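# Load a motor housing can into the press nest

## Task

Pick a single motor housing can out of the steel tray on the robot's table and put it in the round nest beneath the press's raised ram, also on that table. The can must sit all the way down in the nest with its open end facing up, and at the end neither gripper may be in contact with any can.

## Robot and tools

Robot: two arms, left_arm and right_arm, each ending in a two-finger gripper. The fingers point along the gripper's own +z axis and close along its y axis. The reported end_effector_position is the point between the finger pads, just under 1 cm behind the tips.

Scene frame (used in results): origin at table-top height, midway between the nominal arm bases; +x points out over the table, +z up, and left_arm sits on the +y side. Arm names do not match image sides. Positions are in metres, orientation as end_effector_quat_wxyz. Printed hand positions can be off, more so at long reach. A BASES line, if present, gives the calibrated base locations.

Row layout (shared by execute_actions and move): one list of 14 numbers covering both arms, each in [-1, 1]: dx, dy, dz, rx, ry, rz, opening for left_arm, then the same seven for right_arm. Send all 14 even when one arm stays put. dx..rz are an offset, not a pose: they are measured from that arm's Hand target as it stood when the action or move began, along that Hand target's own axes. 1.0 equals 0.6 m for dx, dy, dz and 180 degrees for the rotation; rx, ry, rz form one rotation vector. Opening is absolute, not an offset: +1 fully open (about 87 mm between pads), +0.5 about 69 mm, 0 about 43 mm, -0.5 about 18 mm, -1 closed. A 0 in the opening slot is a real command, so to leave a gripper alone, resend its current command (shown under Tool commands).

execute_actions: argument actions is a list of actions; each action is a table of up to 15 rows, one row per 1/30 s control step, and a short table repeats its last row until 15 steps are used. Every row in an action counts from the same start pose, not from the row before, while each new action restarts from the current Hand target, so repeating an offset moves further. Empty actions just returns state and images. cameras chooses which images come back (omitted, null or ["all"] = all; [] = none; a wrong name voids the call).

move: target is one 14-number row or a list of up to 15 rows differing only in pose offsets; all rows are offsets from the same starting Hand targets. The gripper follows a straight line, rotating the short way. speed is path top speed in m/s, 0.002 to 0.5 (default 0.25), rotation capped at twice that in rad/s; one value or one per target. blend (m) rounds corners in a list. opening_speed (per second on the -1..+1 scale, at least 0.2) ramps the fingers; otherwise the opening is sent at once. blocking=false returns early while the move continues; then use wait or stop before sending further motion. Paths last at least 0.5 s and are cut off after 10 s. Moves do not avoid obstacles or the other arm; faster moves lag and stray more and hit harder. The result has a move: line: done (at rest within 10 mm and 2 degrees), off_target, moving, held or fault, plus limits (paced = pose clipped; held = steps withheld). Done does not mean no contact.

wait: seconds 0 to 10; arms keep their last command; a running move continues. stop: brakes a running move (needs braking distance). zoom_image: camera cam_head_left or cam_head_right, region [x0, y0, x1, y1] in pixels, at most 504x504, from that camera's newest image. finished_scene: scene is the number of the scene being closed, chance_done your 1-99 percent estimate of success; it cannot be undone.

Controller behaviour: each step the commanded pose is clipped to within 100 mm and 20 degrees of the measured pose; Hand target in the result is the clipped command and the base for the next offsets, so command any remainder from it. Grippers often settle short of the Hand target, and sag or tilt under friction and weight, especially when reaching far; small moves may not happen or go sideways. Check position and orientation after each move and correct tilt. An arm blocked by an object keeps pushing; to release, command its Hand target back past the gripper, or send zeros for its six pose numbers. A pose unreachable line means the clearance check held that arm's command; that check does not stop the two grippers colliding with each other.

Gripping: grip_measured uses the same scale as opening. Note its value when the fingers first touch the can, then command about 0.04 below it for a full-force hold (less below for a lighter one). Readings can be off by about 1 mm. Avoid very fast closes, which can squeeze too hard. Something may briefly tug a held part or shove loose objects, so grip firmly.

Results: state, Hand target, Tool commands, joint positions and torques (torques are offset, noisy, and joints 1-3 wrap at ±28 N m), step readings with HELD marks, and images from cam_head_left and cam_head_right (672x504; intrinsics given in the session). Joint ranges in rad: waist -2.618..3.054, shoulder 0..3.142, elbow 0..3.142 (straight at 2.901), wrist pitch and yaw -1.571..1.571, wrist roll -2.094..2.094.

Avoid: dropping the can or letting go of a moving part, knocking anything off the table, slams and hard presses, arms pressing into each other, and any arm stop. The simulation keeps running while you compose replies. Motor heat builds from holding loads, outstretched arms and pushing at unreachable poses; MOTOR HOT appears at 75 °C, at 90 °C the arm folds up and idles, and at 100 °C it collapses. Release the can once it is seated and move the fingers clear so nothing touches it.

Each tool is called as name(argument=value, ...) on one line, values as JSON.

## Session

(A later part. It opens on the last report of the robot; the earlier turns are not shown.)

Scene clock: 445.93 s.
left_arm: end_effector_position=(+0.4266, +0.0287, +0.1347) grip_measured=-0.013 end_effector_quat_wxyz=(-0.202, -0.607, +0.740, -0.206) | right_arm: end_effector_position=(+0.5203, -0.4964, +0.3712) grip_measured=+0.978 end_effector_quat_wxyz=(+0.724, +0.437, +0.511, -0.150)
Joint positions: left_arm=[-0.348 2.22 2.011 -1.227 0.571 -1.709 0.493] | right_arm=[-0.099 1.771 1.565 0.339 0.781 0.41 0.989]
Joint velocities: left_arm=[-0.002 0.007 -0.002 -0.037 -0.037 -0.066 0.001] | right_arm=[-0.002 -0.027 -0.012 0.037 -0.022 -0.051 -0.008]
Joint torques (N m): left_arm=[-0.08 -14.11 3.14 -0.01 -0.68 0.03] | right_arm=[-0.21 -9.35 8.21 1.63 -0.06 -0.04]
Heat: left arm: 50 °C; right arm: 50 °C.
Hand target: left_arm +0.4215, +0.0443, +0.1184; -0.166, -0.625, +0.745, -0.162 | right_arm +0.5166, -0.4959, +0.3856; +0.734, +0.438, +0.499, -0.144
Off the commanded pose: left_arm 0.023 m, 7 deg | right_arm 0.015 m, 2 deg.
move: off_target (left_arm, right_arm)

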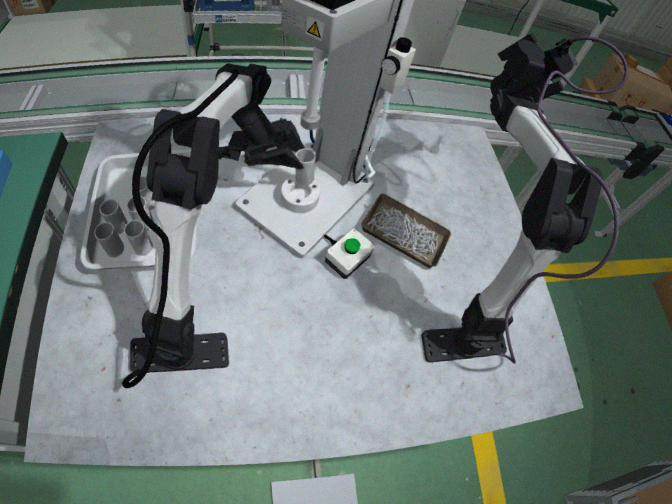

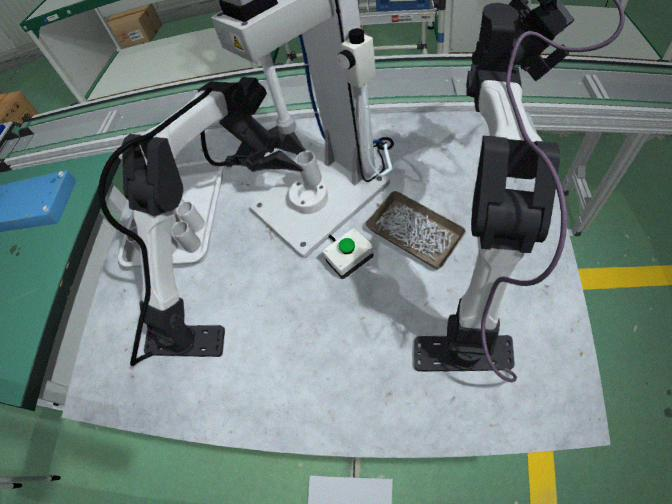

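move(target=[[0.0225,-0.0017,-0.0446,0,0.01,0,-0.3,0,0,0,0,0,0,1],[0.0447,0.0295,-0.0468,0,0.019,0,-0.3,0,0,0,0,0,0,1]], speed=0.08)

zoom_image(camera="cam_head_left", region=[250, 120, 350, 220])

zoom_image(camera="cam_head_right", region=[260, 130, 360, 230])

Scene clock: 456.50 s.
left_arm: end_effector_position=(+0.4058, +0.0378, +0.1367) grip_measured=-0.013 end_effector_quat_wxyz=(-0.197, -0.623, +0.739, -0.165) | right_arm: end_effector_position=(+0.5203, -0.4964, +0.3712) grip_measured=+0.978 end_effector_quat_wxyz=(+0.724, +0.437, +0.511, -0.150)
Joint positions: left_arm=[-0.359 2.168 1.969 -1.294 0.514 -1.728 0.493] | right_arm=[-0.099 1.771 1.565 0.339 0.781 0.41 0.989]
Joint velocities: left_arm=[-0.012 0.012 -0.002 0.022 0.007 -0.037 -0.004] | right_arm=[-0.012 -0.012 0.002 -0.066 -0.022 0.007 -0.013]
Joint torques (N m): left_arm=[-0.58 -17.05 4.64 0.2 0.33 -0.1] | right_arm=[-0.23 -9.35 8.21 1.63 -0.06 -0.04]
Heat: left arm: 50 °C; right arm: 50 °C.
Hand target: left_arm +0.4013, +0.0360, +0.1553; -0.188, -0.620, +0.740, -0.180 | right_arm +0.5166, -0.4959, +0.3856; +0.734, +0.438, +0.499, -0.144
Off the commanded pose: left_arm 0.019 m, 2 deg | right_arm 0.015 m, 2 deg.
move: off_target (left_arm, right_arm)

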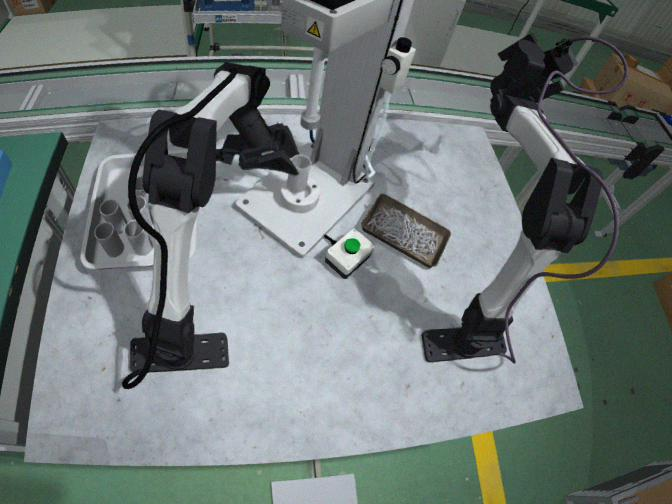

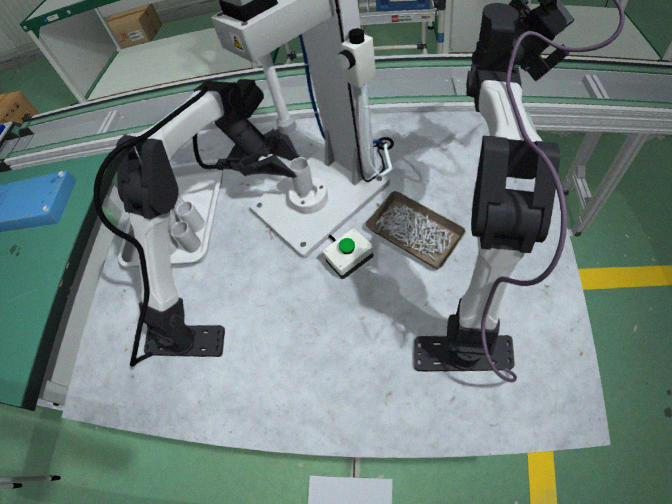

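Scaled by 5.040.

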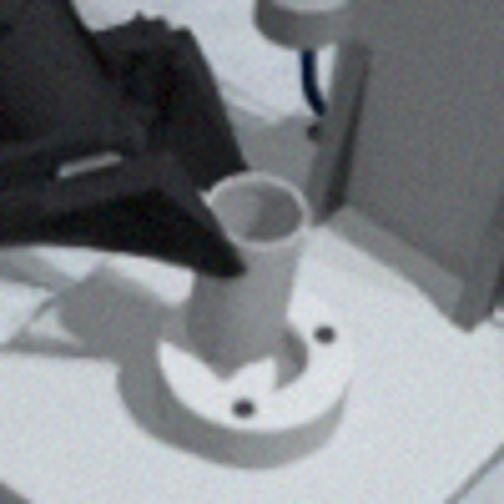

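Scaled by 5.040.

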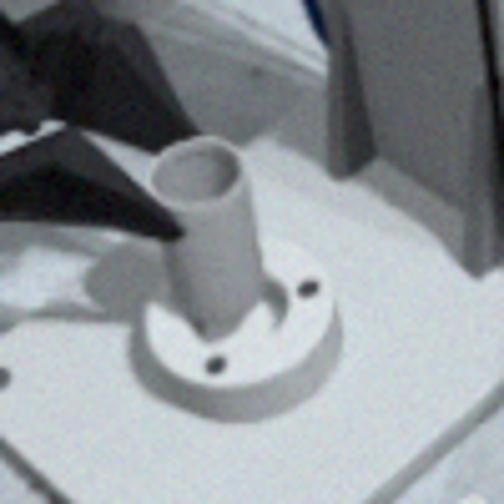

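move(target=[0.007,0.0112,-0.008,0,0.03,0,-0.3,0,0,0,0,0,0,1], speed=0.08)

zoom_image(camera="cam_head_left", region=[250, 120, 350, 220])

zoom_image(camera="cam_head_right", region=[260, 130, 360, 230])

Scene clock: 467.00 s.
left_arm: end_effector_position=(+0.3940, +0.0372, +0.1375) grip_measured=-0.013 end_effector_quat_wxyz=(-0.228, -0.622, +0.728, -0.175) | right_arm: end_effector_position=(+0.5203, -0.4964, +0.3712) grip_measured=+0.978 end_effector_quat_wxyz=(+0.724, +0.437, +0.511, -0.150)
Joint positions: left_arm=[-0.349 2.132 1.884 -1.265 0.58 -1.727 0.493] | right_arm=[-0.099 1.771 1.565 0.339 0.781 0.41 0.989]
Joint velocities: left_arm=[-0.017 0.002 0.017 -0.037 -0.022 -0.066 0.001] | right_arm=[0.007 0.012 -0.007 0.022 0.022 -0.007 0.013]
Joint torques (N m): left_arm=[0.58 -16.85 4.89 0.33 0.64 0.17] | right_arm=[-0.23 -9.36 8.21 1.63 -0.06 -0.04]
Heat: left arm: 52 °C; right arm: 50 °C.
Hand target: left_arm +0.3942, +0.0362, +0.1615; -0.223, -0.611, +0.730, -0.209 | right_arm +0.5166, -0.4959, +0.3856; +0.734, +0.438, +0.499, -0.144
Off the commanded pose: left_arm 0.024 m, 4 deg | right_arm 0.015 m, 2 deg.
move: off_target (left_arm, right_arm)

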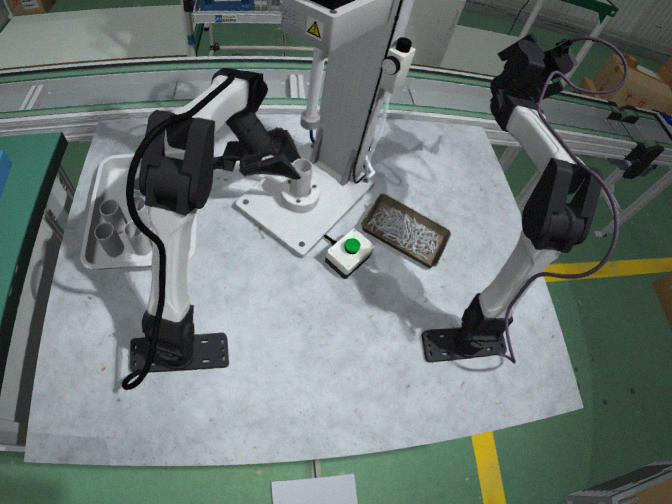

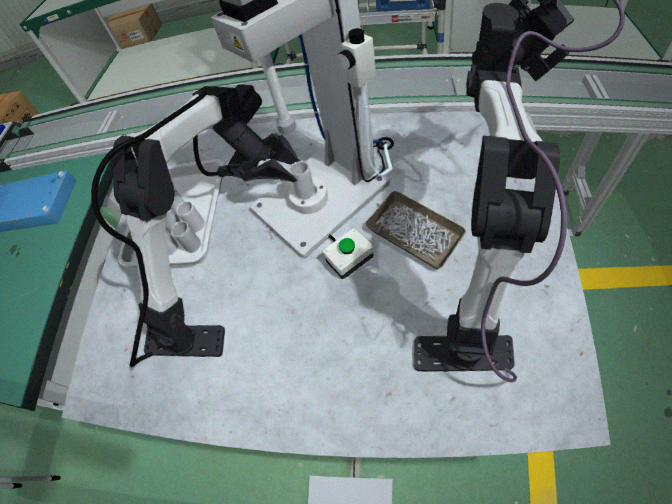

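Scaled by 5.040.

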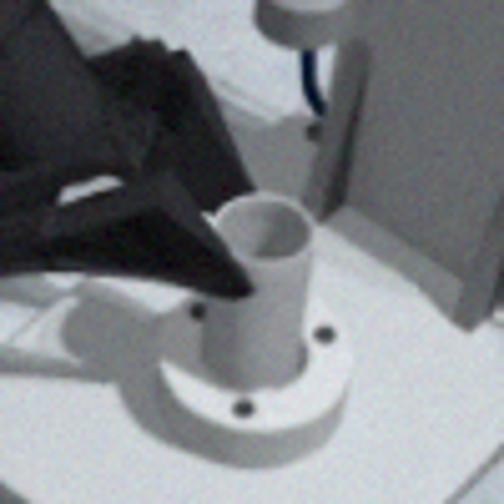

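Scaled by 5.040.

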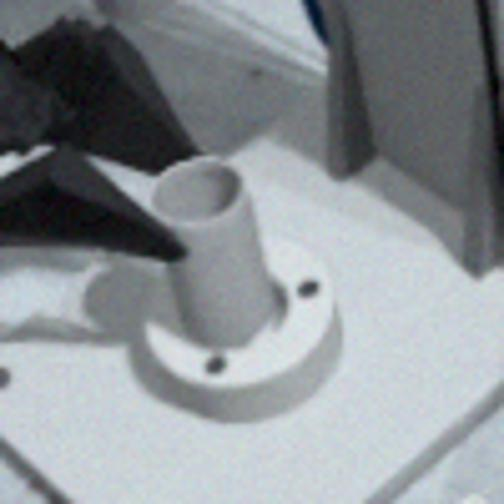

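move(target=[-0.0194,0.0011,0.0271,0,0.012,0,-0.3,0,0,0,0,0,0,1], speed=0.05)

zoom_image(camera="cam_head_left", region=[250, 120, 350, 220])

zoom_image(camera="cam_head_right", region=[260, 130, 360, 230])

Scene clock: 473.07 s.
left_arm: end_effector_position=(+0.3904, +0.0336, +0.1319) grip_measured=-0.013 end_effector_quat_wxyz=(-0.255, -0.614, +0.720, -0.200) | right_arm: end_effector_position=(+0.5203, -0.4964, +0.3712) grip_measured=+0.978 end_effector_quat_wxyz=(+0.724, +0.437, +0.511, -0.150)
Joint positions: left_arm=[-0.338 2.115 1.793 -1.183 0.657 -1.72 0.493] | right_arm=[-0.099 1.771 1.565 0.339 0.781 0.41 0.989]
Joint velocities: left_arm=[-0.012 -0.002 0.012 -0.007 0.066 -0.007 0.006] | right_arm=[0.002 0.012 -0.002 -0.022 -0.051 -0.051 0.008]
Joint torques (N m): left_arm=[0.69 -15.02 4.19 0.49 0.25 0.17] | right_arm=[-0.21 -9.35 8.21 1.63 -0.06 -0.04]
Heat: left arm: 55 °C; right arm: 50 °C.
Hand target: left_arm +0.3939, +0.0365, +0.1415; -0.236, -0.607, +0.726, -0.220 | right_arm +0.5166, -0.4959, +0.3856; +0.734, +0.438, +0.499, -0.144
Off the commanded pose: left_arm 0.011 m, 3 deg | right_arm 0.015 m, 2 deg.
move: off_target (left_arm, right_arm)

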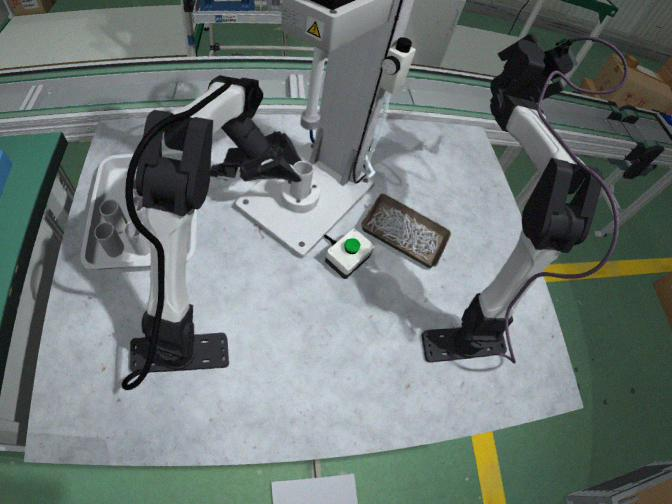

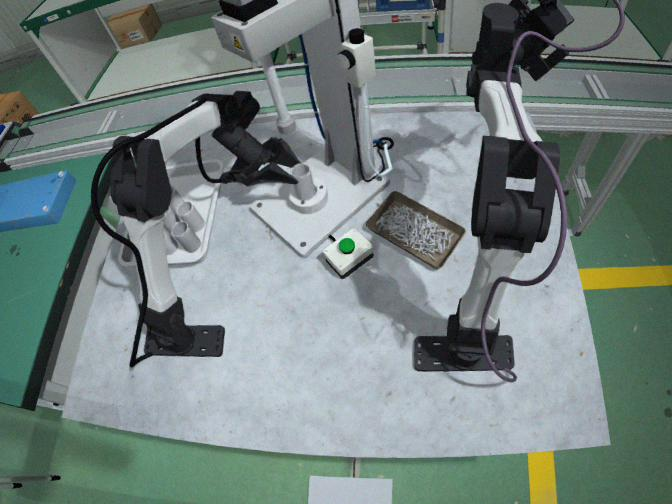

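Scaled by 5.040.

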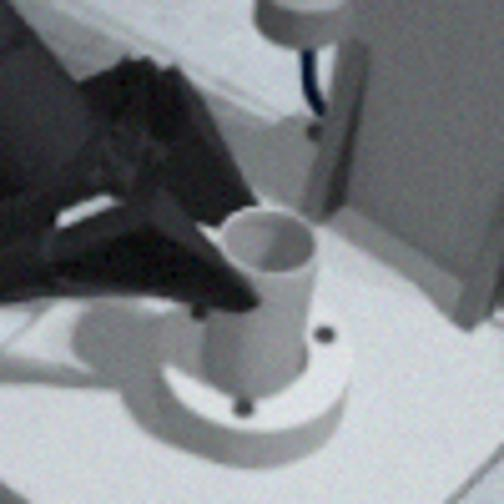

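Scaled by 5.040.

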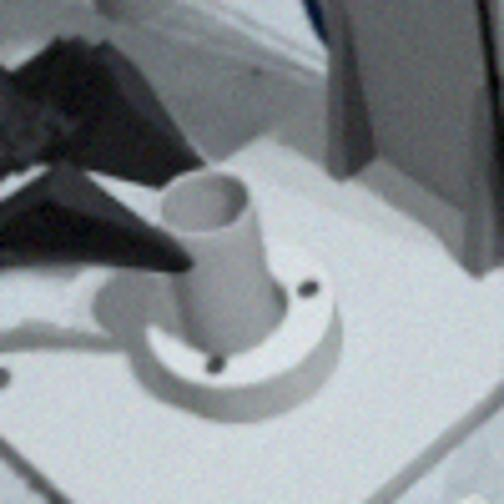

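move(target=[-0.0195,-0.0017,0.0165,0,-0.01,0,-0.3,0,0,0,0,0,0,1], speed=0.05)

zoom_image(camera="cam_head_left", region=[250, 120, 350, 220])

zoom_image(camera="cam_head_right", region=[260, 130, 360, 230])

Scene clock: 482.83 s.
left_arm: end_effector_position=(+0.3900, +0.0329, +0.1307) grip_measured=-0.013 end_effector_quat_wxyz=(-0.260, -0.611, +0.719, -0.205) | right_arm: end_effector_position=(+0.5203, -0.4964, +0.3712) grip_measured=+0.978 end_effector_quat_wxyz=(+0.724, +0.437, +0.511, -0.150)
Joint positions: left_arm=[-0.336 2.115 1.78 -1.169 0.672 -1.716 0.493] | right_arm=[-0.099 1.771 1.565 0.339 0.781 0.41 0.989]
Joint velocities: left_arm=[-0.007 -0.017 -0.002 0.022 -0.007 -0.037 0.001] | right_arm=[-0.007 -0.007 0.007 -0.022 -0.007 0.037 -0.008]
Joint torques (N m): left_arm=[0.47 -13.59 3.74 0.62 -0.1 0.16] | right_arm=[-0.23 -9.35 8.21 1.63 -0.06 -0.04]
Heat: left arm: 56 °C; right arm: 50 °C.
Hand target: left_arm +0.3960, +0.0396, +0.1266; -0.225, -0.610, +0.730, -0.211 | right_arm +0.5166, -0.4959, +0.3856; +0.734, +0.438, +0.499, -0.144
Off the commanded pose: left_arm 0.010 m, 4 deg | right_arm 0.015 m, 2 deg.
move: off_target (left_arm, right_arm)

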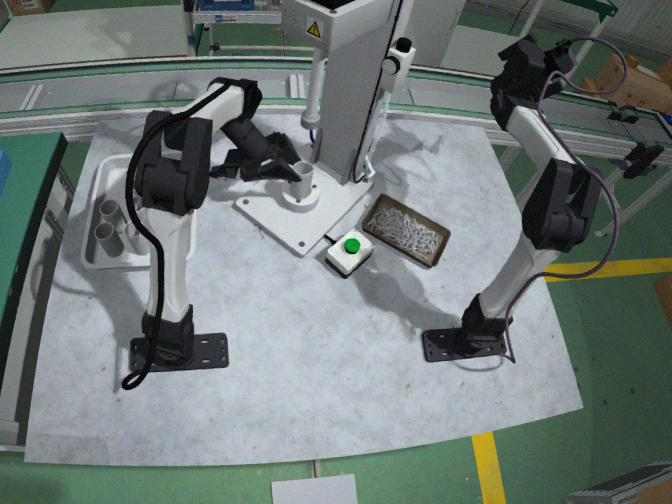

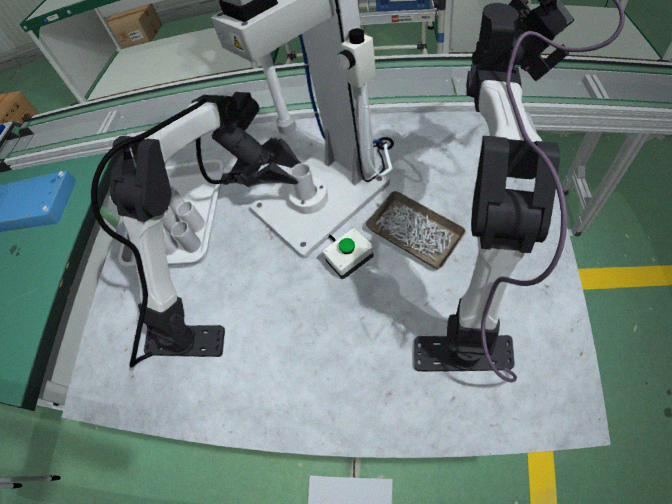

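Scaled by 5.040.

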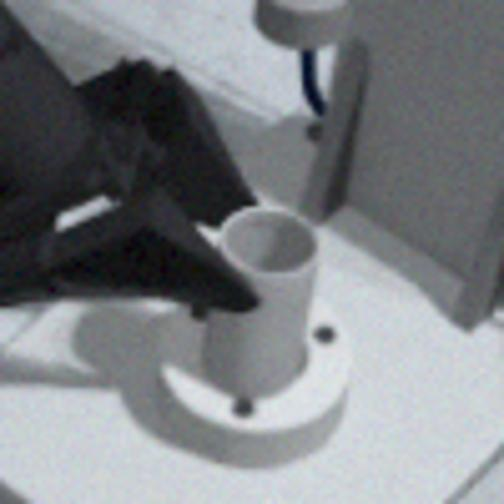

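Scaled by 5.040.

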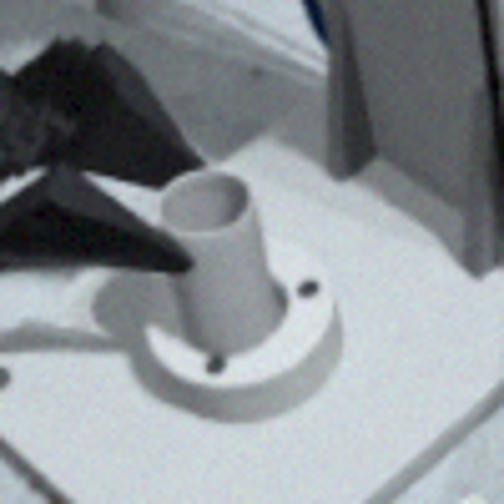

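move(target=[0.0068,-0.0085,0.010,0,0,0,-0.3,0,0,0,0,0,0,1], speed=0.05)

zoom_image(camera="cam_head_left", region=[250, 120, 350, 220])

zoom_image(camera="cam_head_right", region=[260, 130, 360, 230])

Scene clock: 490.43 s.
left_arm: end_effector_position=(+0.3901, +0.0328, +0.1306) grip_measured=-0.013 end_effector_quat_wxyz=(-0.260, -0.611, +0.719, -0.205) | right_arm: end_effector_position=(+0.5203, -0.4964, +0.3712) grip_measured=+0.978 end_effector_quat_wxyz=(+0.724, +0.437, +0.511, -0.150)
Joint positions: left_arm=[-0.336 2.115 1.78 -1.168 0.672 -1.716 0.493] | right_arm=[-0.099 1.771 1.565 0.339 0.781 0.41 0.989]
Joint velocities: left_arm=[-0.022 0.007 -0.002 0.007 -0.081 0.022 -0.001] | right_arm=[0.002 -0.022 -0.022 -0.007 0.051 0.007 0.018]
Joint torques (N m): left_arm=[-0.91 -11.64 5.3 0.72 -0.17 -0.04] | right_arm=[-0.23 -9.36 8.21 1.63 -0.06 -0.04]
Heat: left arm: 54 °C; right arm: 50 °C.
Hand target: left_arm +0.3998, +0.0319, +0.1241; -0.225, -0.610, +0.730, -0.211 | right_arm +0.5166, -0.4959, +0.3856; +0.734, +0.438, +0.499, -0.144
Off the commanded pose: left_arm 0.012 m, 4 deg | right_arm 0.015 m, 2 deg.
move: off_target (left_arm, right_arm)

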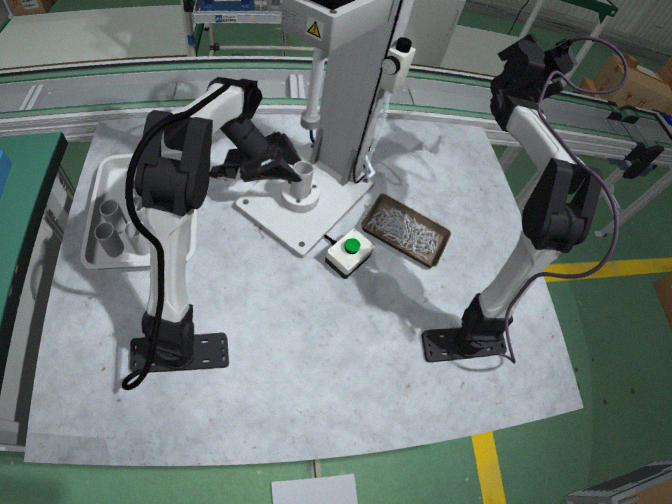

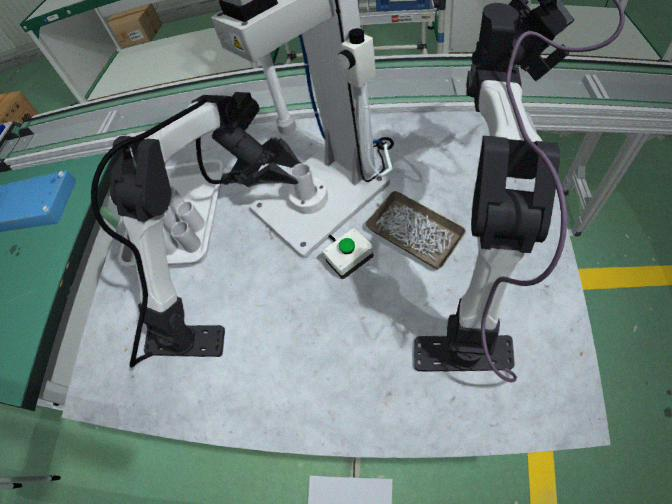

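Scaled by 5.040.

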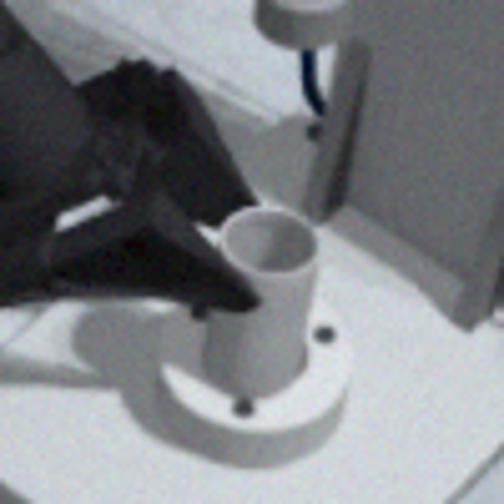

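Scaled by 5.040.

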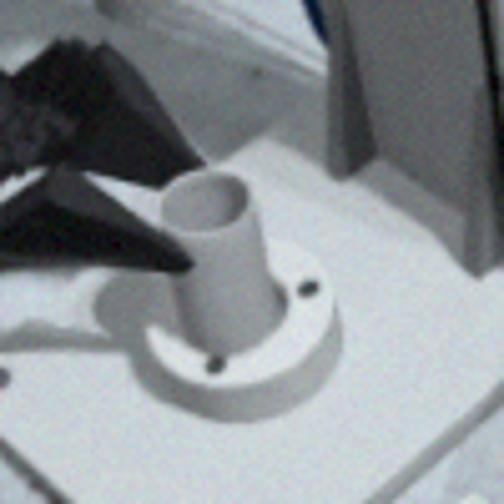

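move(target=[0.0322,0.0085,-0.0471,0,0.02,0,-0.3,0,0,0,0,0,0,1], speed=0.06)

zoom_image(camera="cam_head_left", region=[250, 120, 350, 220])

zoom_image(camera="cam_head_right", region=[260, 130, 360, 230])

Scene clock: 497.40 s.
left_arm: end_effector_position=(+0.3900, +0.0330, +0.1327) grip_measured=-0.013 end_effector_quat_wxyz=(-0.260, -0.611, +0.719, -0.204) | right_arm: end_effector_position=(+0.5203, -0.4964, +0.3712) grip_measured=+0.978 end_effector_quat_wxyz=(+0.724, +0.437, +0.511, -0.150)
Joint positions: left_arm=[-0.336 2.115 1.789 -1.179 0.671 -1.716 0.493] | right_arm=[-0.099 1.771 1.565 0.339 0.781 0.41 0.989]
Joint velocities: left_arm=[-0.002 -0.007 -0.012 0.037 -0.051 0.007 -0.009] | right_arm=[-0.007 -0.012 0.017 -0.066 0.022 -0.007 -0.003]
Joint torques (N m): left_arm=[0.49 -15.49 8.01 0.05 0.46 0.11] | right_arm=[-0.23 -9.36 8.21 1.63 -0.06 -0.04]
Heat: left arm: 53 °C; right arm: 50 °C.
Hand target: left_arm +0.3941, +0.0336, +0.1584; -0.248, -0.603, +0.723, -0.230 | right_arm +0.5166, -0.4959, +0.3856; +0.734, +0.438, +0.499, -0.144
Off the commanded pose: left_arm 0.026 m, 3 deg | right_arm 0.015 m, 2 deg.
move: off_target (left_arm, right_arm)

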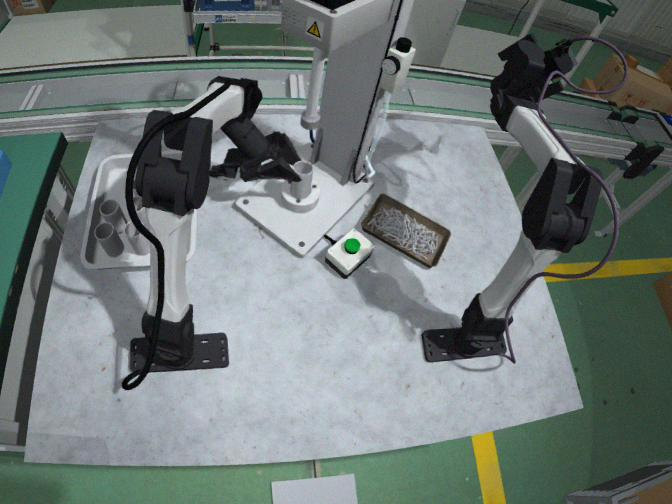

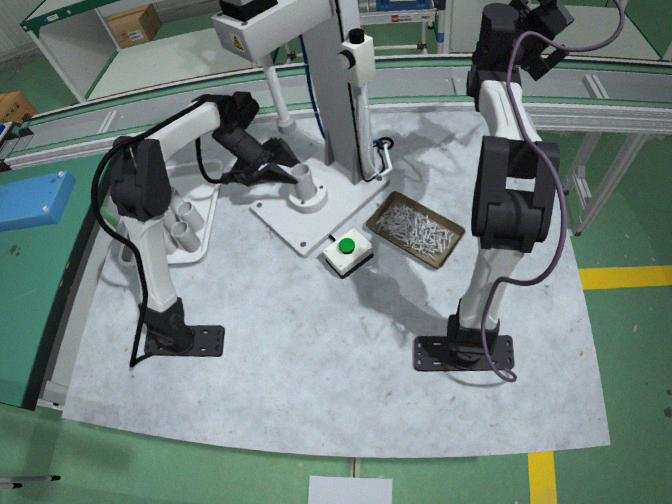

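Scaled by 5.040.

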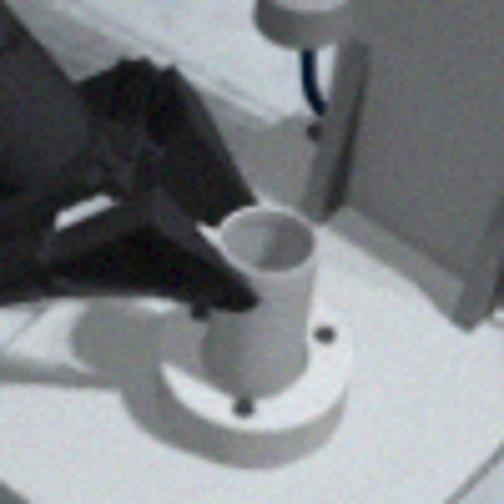

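Scaled by 5.040.

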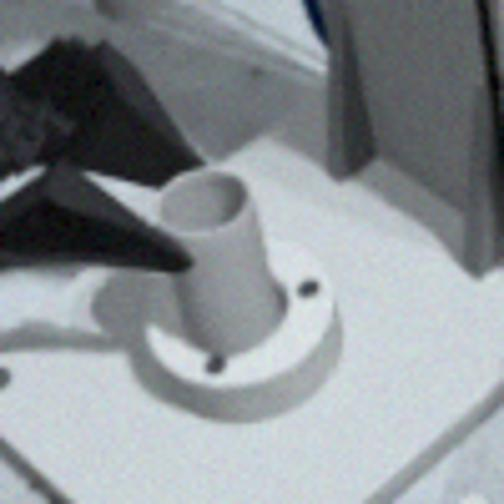

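move(target=[-0.048,-0.001,0.0599,0,-0.01,0,-0.3,0,0,0,0,0,0,1], speed=0.04)

zoom_image(camera="cam_head_left", region=[250, 120, 350, 220])

zoom_image(camera="cam_head_right", region=[260, 130, 360, 230])

Scene clock: 507.20 s.
left_arm: end_effector_position=(+0.3900, +0.0269, +0.1304) grip_measured=-0.013 end_effector_quat_wxyz=(-0.278, -0.600, +0.713, -0.231) | right_arm: end_effector_position=(+0.5203, -0.4964, +0.3712) grip_measured=+0.978 end_effector_quat_wxyz=(+0.724, +0.437, +0.511, -0.150)
Joint positions: left_arm=[-0.334 2.109 1.732 -1.101 0.735 -1.716 0.493] | right_arm=[-0.099 1.771 1.565 0.339 0.781 0.41 0.989]
Joint velocities: left_arm=[-0.017 -0.012 0.002 -0.066 -0.007 0.007 -0.004] | right_arm=[-0.002 0.002 -0.017 0.037 -0.022 0.007 0.008]
Joint torques (N m): left_arm=[-0.24 -11.6 3.26 0.7 -0.38 0.11] | right_arm=[-0.23 -9.36 8.21 1.63 -0.06 -0.04]
Heat: left arm: 56 °C; right arm: 50 °C.
Hand target: left_arm +0.3956, +0.0331, +0.1123; -0.237, -0.607, +0.726, -0.220 | right_arm +0.5166, -0.4959, +0.3856; +0.734, +0.438, +0.499, -0.144
Off the commanded pose: left_arm 0.020 m, 5 deg | right_arm 0.015 m, 2 deg.
move: off_target (left_arm, right_arm)

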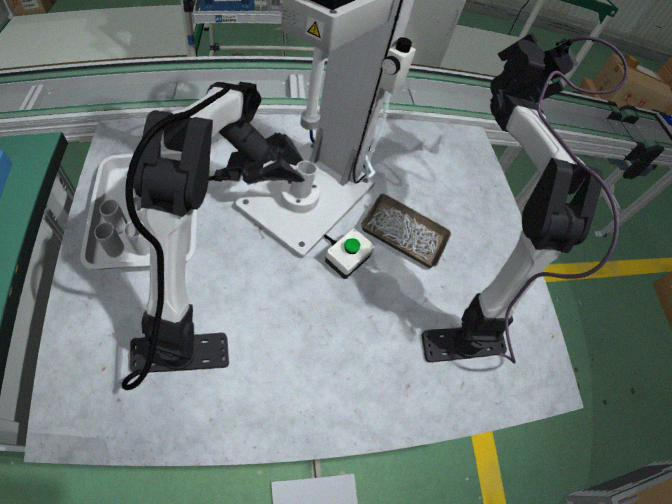

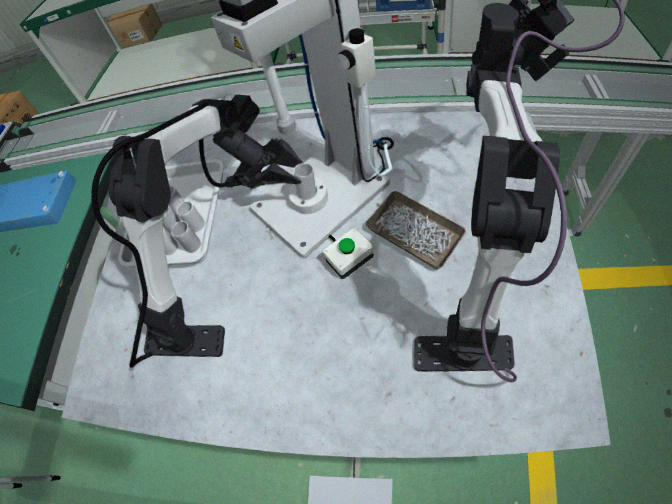

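Scaled by 5.040.

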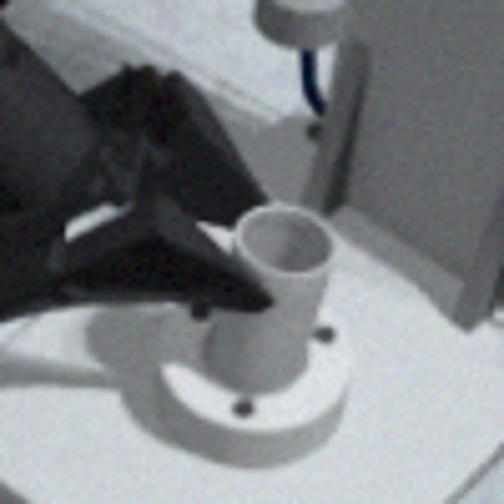

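Scaled by 5.040.

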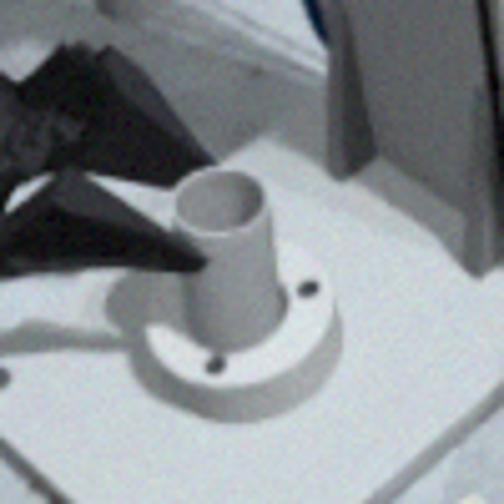

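move(target=[-0.0187,0.0033,-0.0272,0,-0.02,0,-0.3,0,0,0,0,0,0,1], speed=0.04)

zoom_image(camera="cam_head_left", region=[250, 120, 350, 220])

zoom_image(camera="cam_head_right", region=[260, 130, 360, 230])

Scene clock: 518.23 s.
left_arm: end_effector_position=(+0.3969, +0.0374, +0.1172) grip_measured=-0.013 end_effector_quat_wxyz=(-0.235, -0.604, +0.730, -0.217) | right_arm: end_effector_position=(+0.5203, -0.4964, +0.3712) grip_measured=+0.978 end_effector_quat_wxyz=(+0.724, +0.437, +0.511, -0.150)
Joint positions: left_arm=[-0.329 2.109 1.73 -1.084 0.644 -1.694 0.493] | right_arm=[-0.099 1.771 1.565 0.339 0.781 0.41 0.989]
Joint velocities: left_arm=[-0.027 0.002 0.002 -0.007 -0.022 0.051 0.009] | right_arm=[0.012 -0.002 -0.002 0.037 0.037 0.007 0.013]
Joint torques (N m): left_arm=[1.62 -13.76 5.46 -0.1 -0.14 0.2] | right_arm=[-0.23 -9.35 8.21 1.63 -0.06 -0.04]
Heat: left arm: 54 °C; right arm: 50 °C.
Hand target: left_arm +0.3971, +0.0521, +0.1183; -0.213, -0.614, +0.733, -0.201 | right_arm +0.5166, -0.4959, +0.3856; +0.734, +0.438, +0.499, -0.144
Off the commanded pose: left_arm 0.015 m, 3 deg | right_arm 0.015 m, 2 deg.
move: off_target (left_arm, right_arm)

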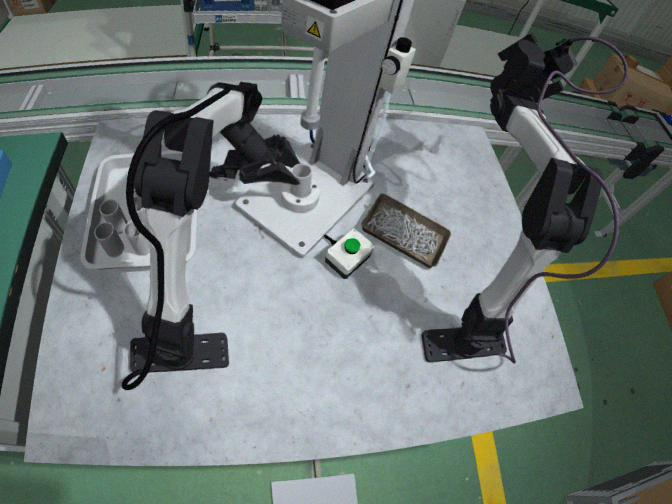

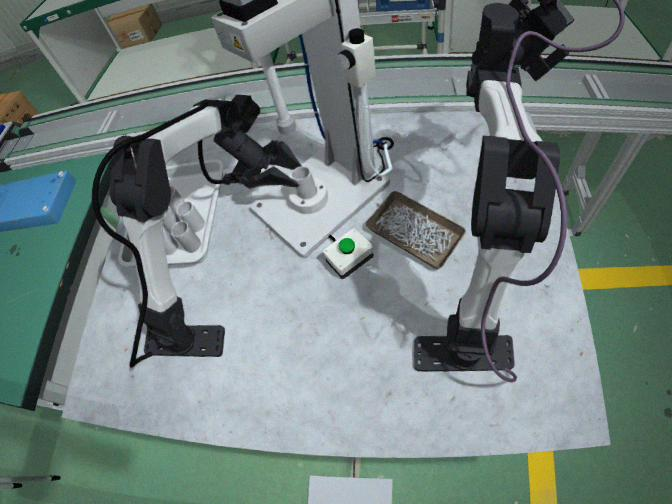

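Scaled by 5.040.

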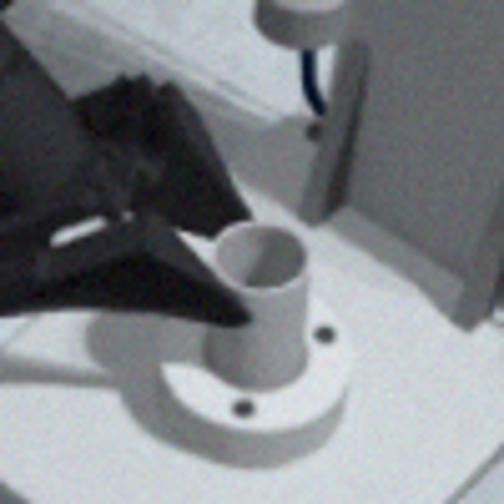

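Scaled by 5.040.

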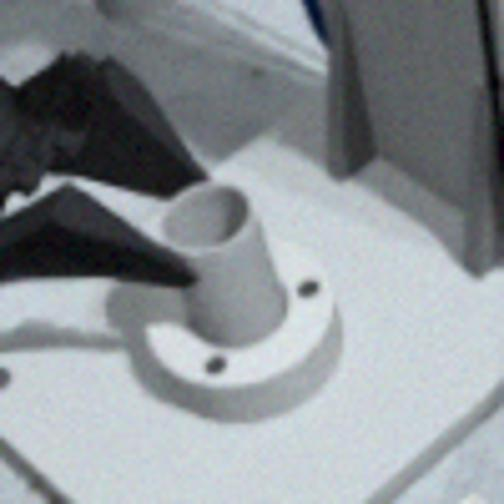

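move(target=[-0.0193,0,0.0433,0,0,0,-0.3,0,0,0,0,0,0,1], speed=0.04)

zoom_image(camera="cam_head_left", region=[250, 120, 350, 220])

zoom_image(camera="cam_head_right", region=[260, 130, 360, 230])

Scene clock: 522.90 s.
left_arm: end_effector_position=(+0.3961, +0.0354, +0.1083) grip_measured=-0.013 end_effector_quat_wxyz=(-0.240, -0.600, +0.729, -0.226) | right_arm: end_effector_position=(+0.5203, -0.4964, +0.3712) grip_measured=+0.978 end_effector_quat_wxyz=(+0.724, +0.437, +0.511, -0.150)
Joint positions: left_arm=[-0.329 2.109 1.682 -1.025 0.663 -1.693 0.493] | right_arm=[-0.099 1.771 1.565 0.339 0.781 0.41 0.989]
Joint velocities: left_arm=[-0.007 -0.012 0.002 -0.037 0.022 -0.051 -0.004] | right_arm=[0.002 0.012 0.002 0.007 0.007 -0.022 0.003]
Joint torques (N m): left_arm=[0.75 -11.41 3.25 0.35 -0.32 0.07] | right_arm=[-0.21 -9.36 8.21 1.63 -0.06 -0.04]
Heat: left arm: 54 °C; right arm: 50 °C.
Hand target: left_arm +0.3969, +0.0474, +0.0902; -0.213, -0.614, +0.733, -0.201 | right_arm +0.5166, -0.4959, +0.3856; +0.734, +0.438, +0.499, -0.144
Off the commanded pose: left_arm 0.022 m, 5 deg | right_arm 0.015 m, 2 deg.
move: off_target (left_arm, right_arm)

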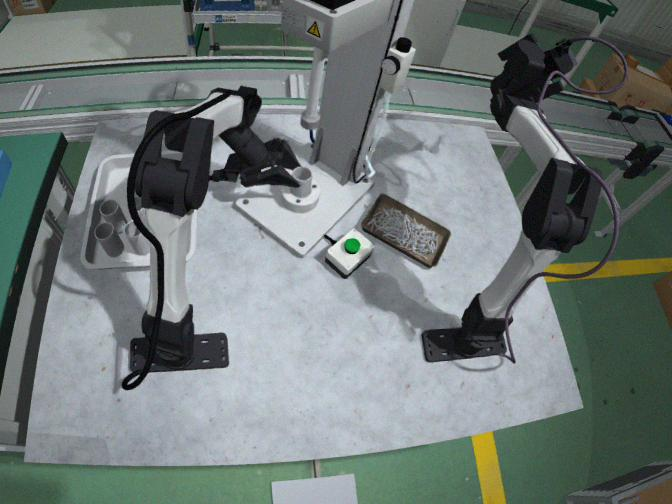

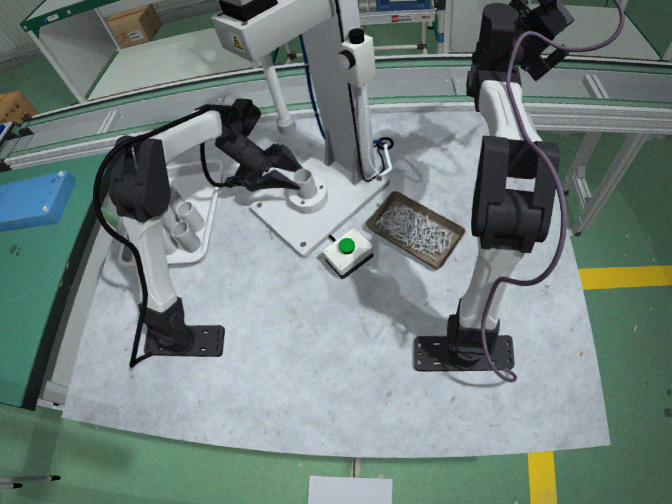

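Scaled by 5.040.

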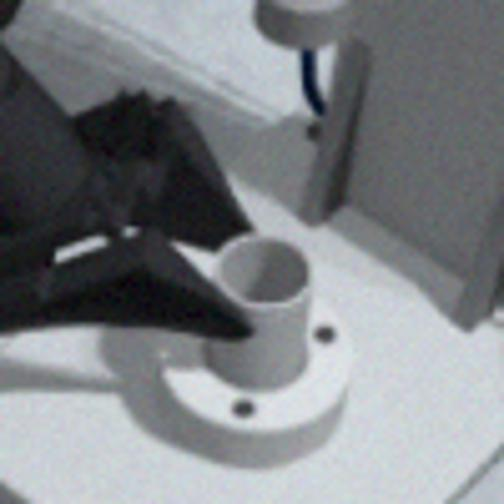

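Scaled by 5.040.

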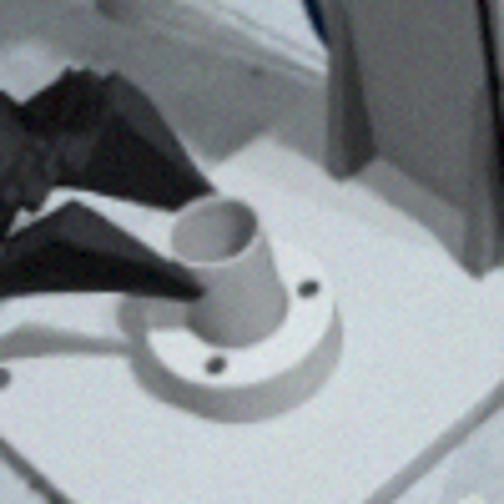

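move(target=[-0.0193,0,0.0300,0,0,0,-0.3,0,0,0,0,0,0,1], speed=0.04)

zoom_image(camera="cam_head_left", region=[250, 120, 350, 220])

zoom_image(camera="cam_head_right", region=[260, 130, 360, 230])

Scene clock: 526.77 s.
left_arm: end_effector_position=(+0.3936, +0.0321, +0.1065) grip_measured=-0.013 end_effector_quat_wxyz=(-0.259, -0.590, +0.724, -0.246) | right_arm: end_effector_position=(+0.5203, -0.4964, +0.3712) grip_measured=+0.978 end_effector_quat_wxyz=(+0.724, +0.437, +0.511, -0.150)
Joint positions: left_arm=[-0.322 2.109 1.64 -0.977 0.722 -1.683 0.493] | right_arm=[-0.099 1.771 1.565 0.339 0.781 0.41 0.989]
Joint velocities: left_arm=[-0.007 -0.002 -0.012 0.037 -0.022 0.095 0.001] | right_arm=[0.002 -0.007 0.007 0.022 0.051 -0.007 -0.018]
Joint torques (N m): left_arm=[0.34 -9.43 2.58 0.49 -0.81 0.06] | right_arm=[-0.23 -9.35 8.21 1.63 -0.06 -0.04]
Heat: left arm: 53 °C; right arm: 50 °C.
Hand target: left_arm +0.3972, +0.0470, +0.0688; -0.213, -0.614, +0.733, -0.201 | right_arm +0.5166, -0.4959, +0.3856; +0.734, +0.438, +0.499, -0.144
Off the commanded pose: left_arm 0.041 m, 8 deg | right_arm 0.015 m, 2 deg.
move: off_target (left_arm, right_arm)

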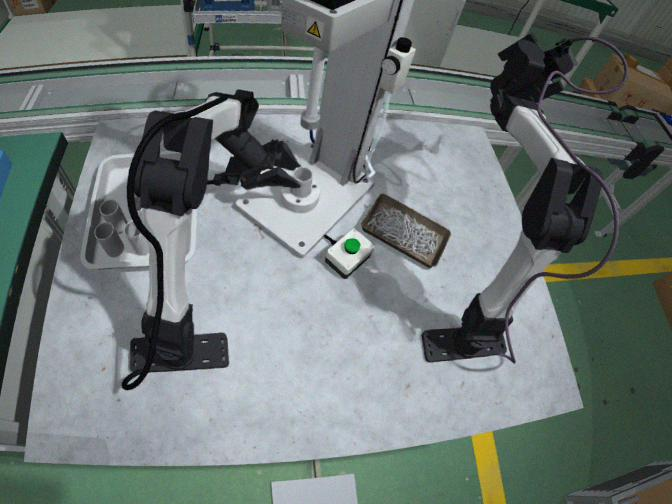

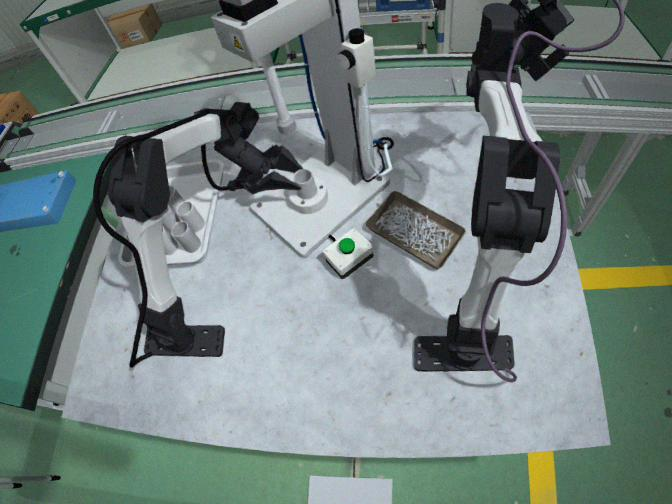

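Scaled by 5.040.

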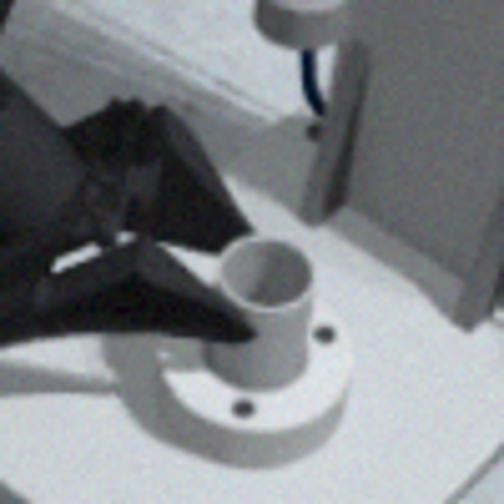

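Scaled by 5.040.

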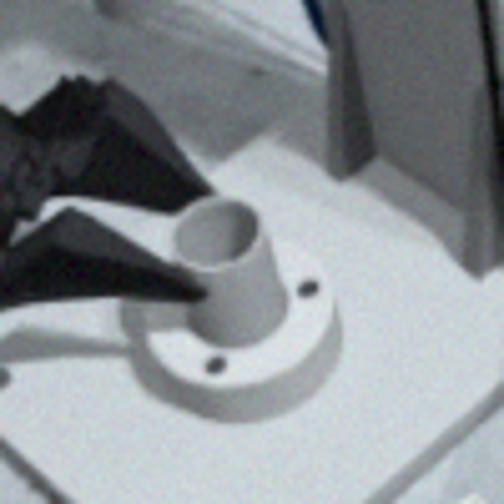

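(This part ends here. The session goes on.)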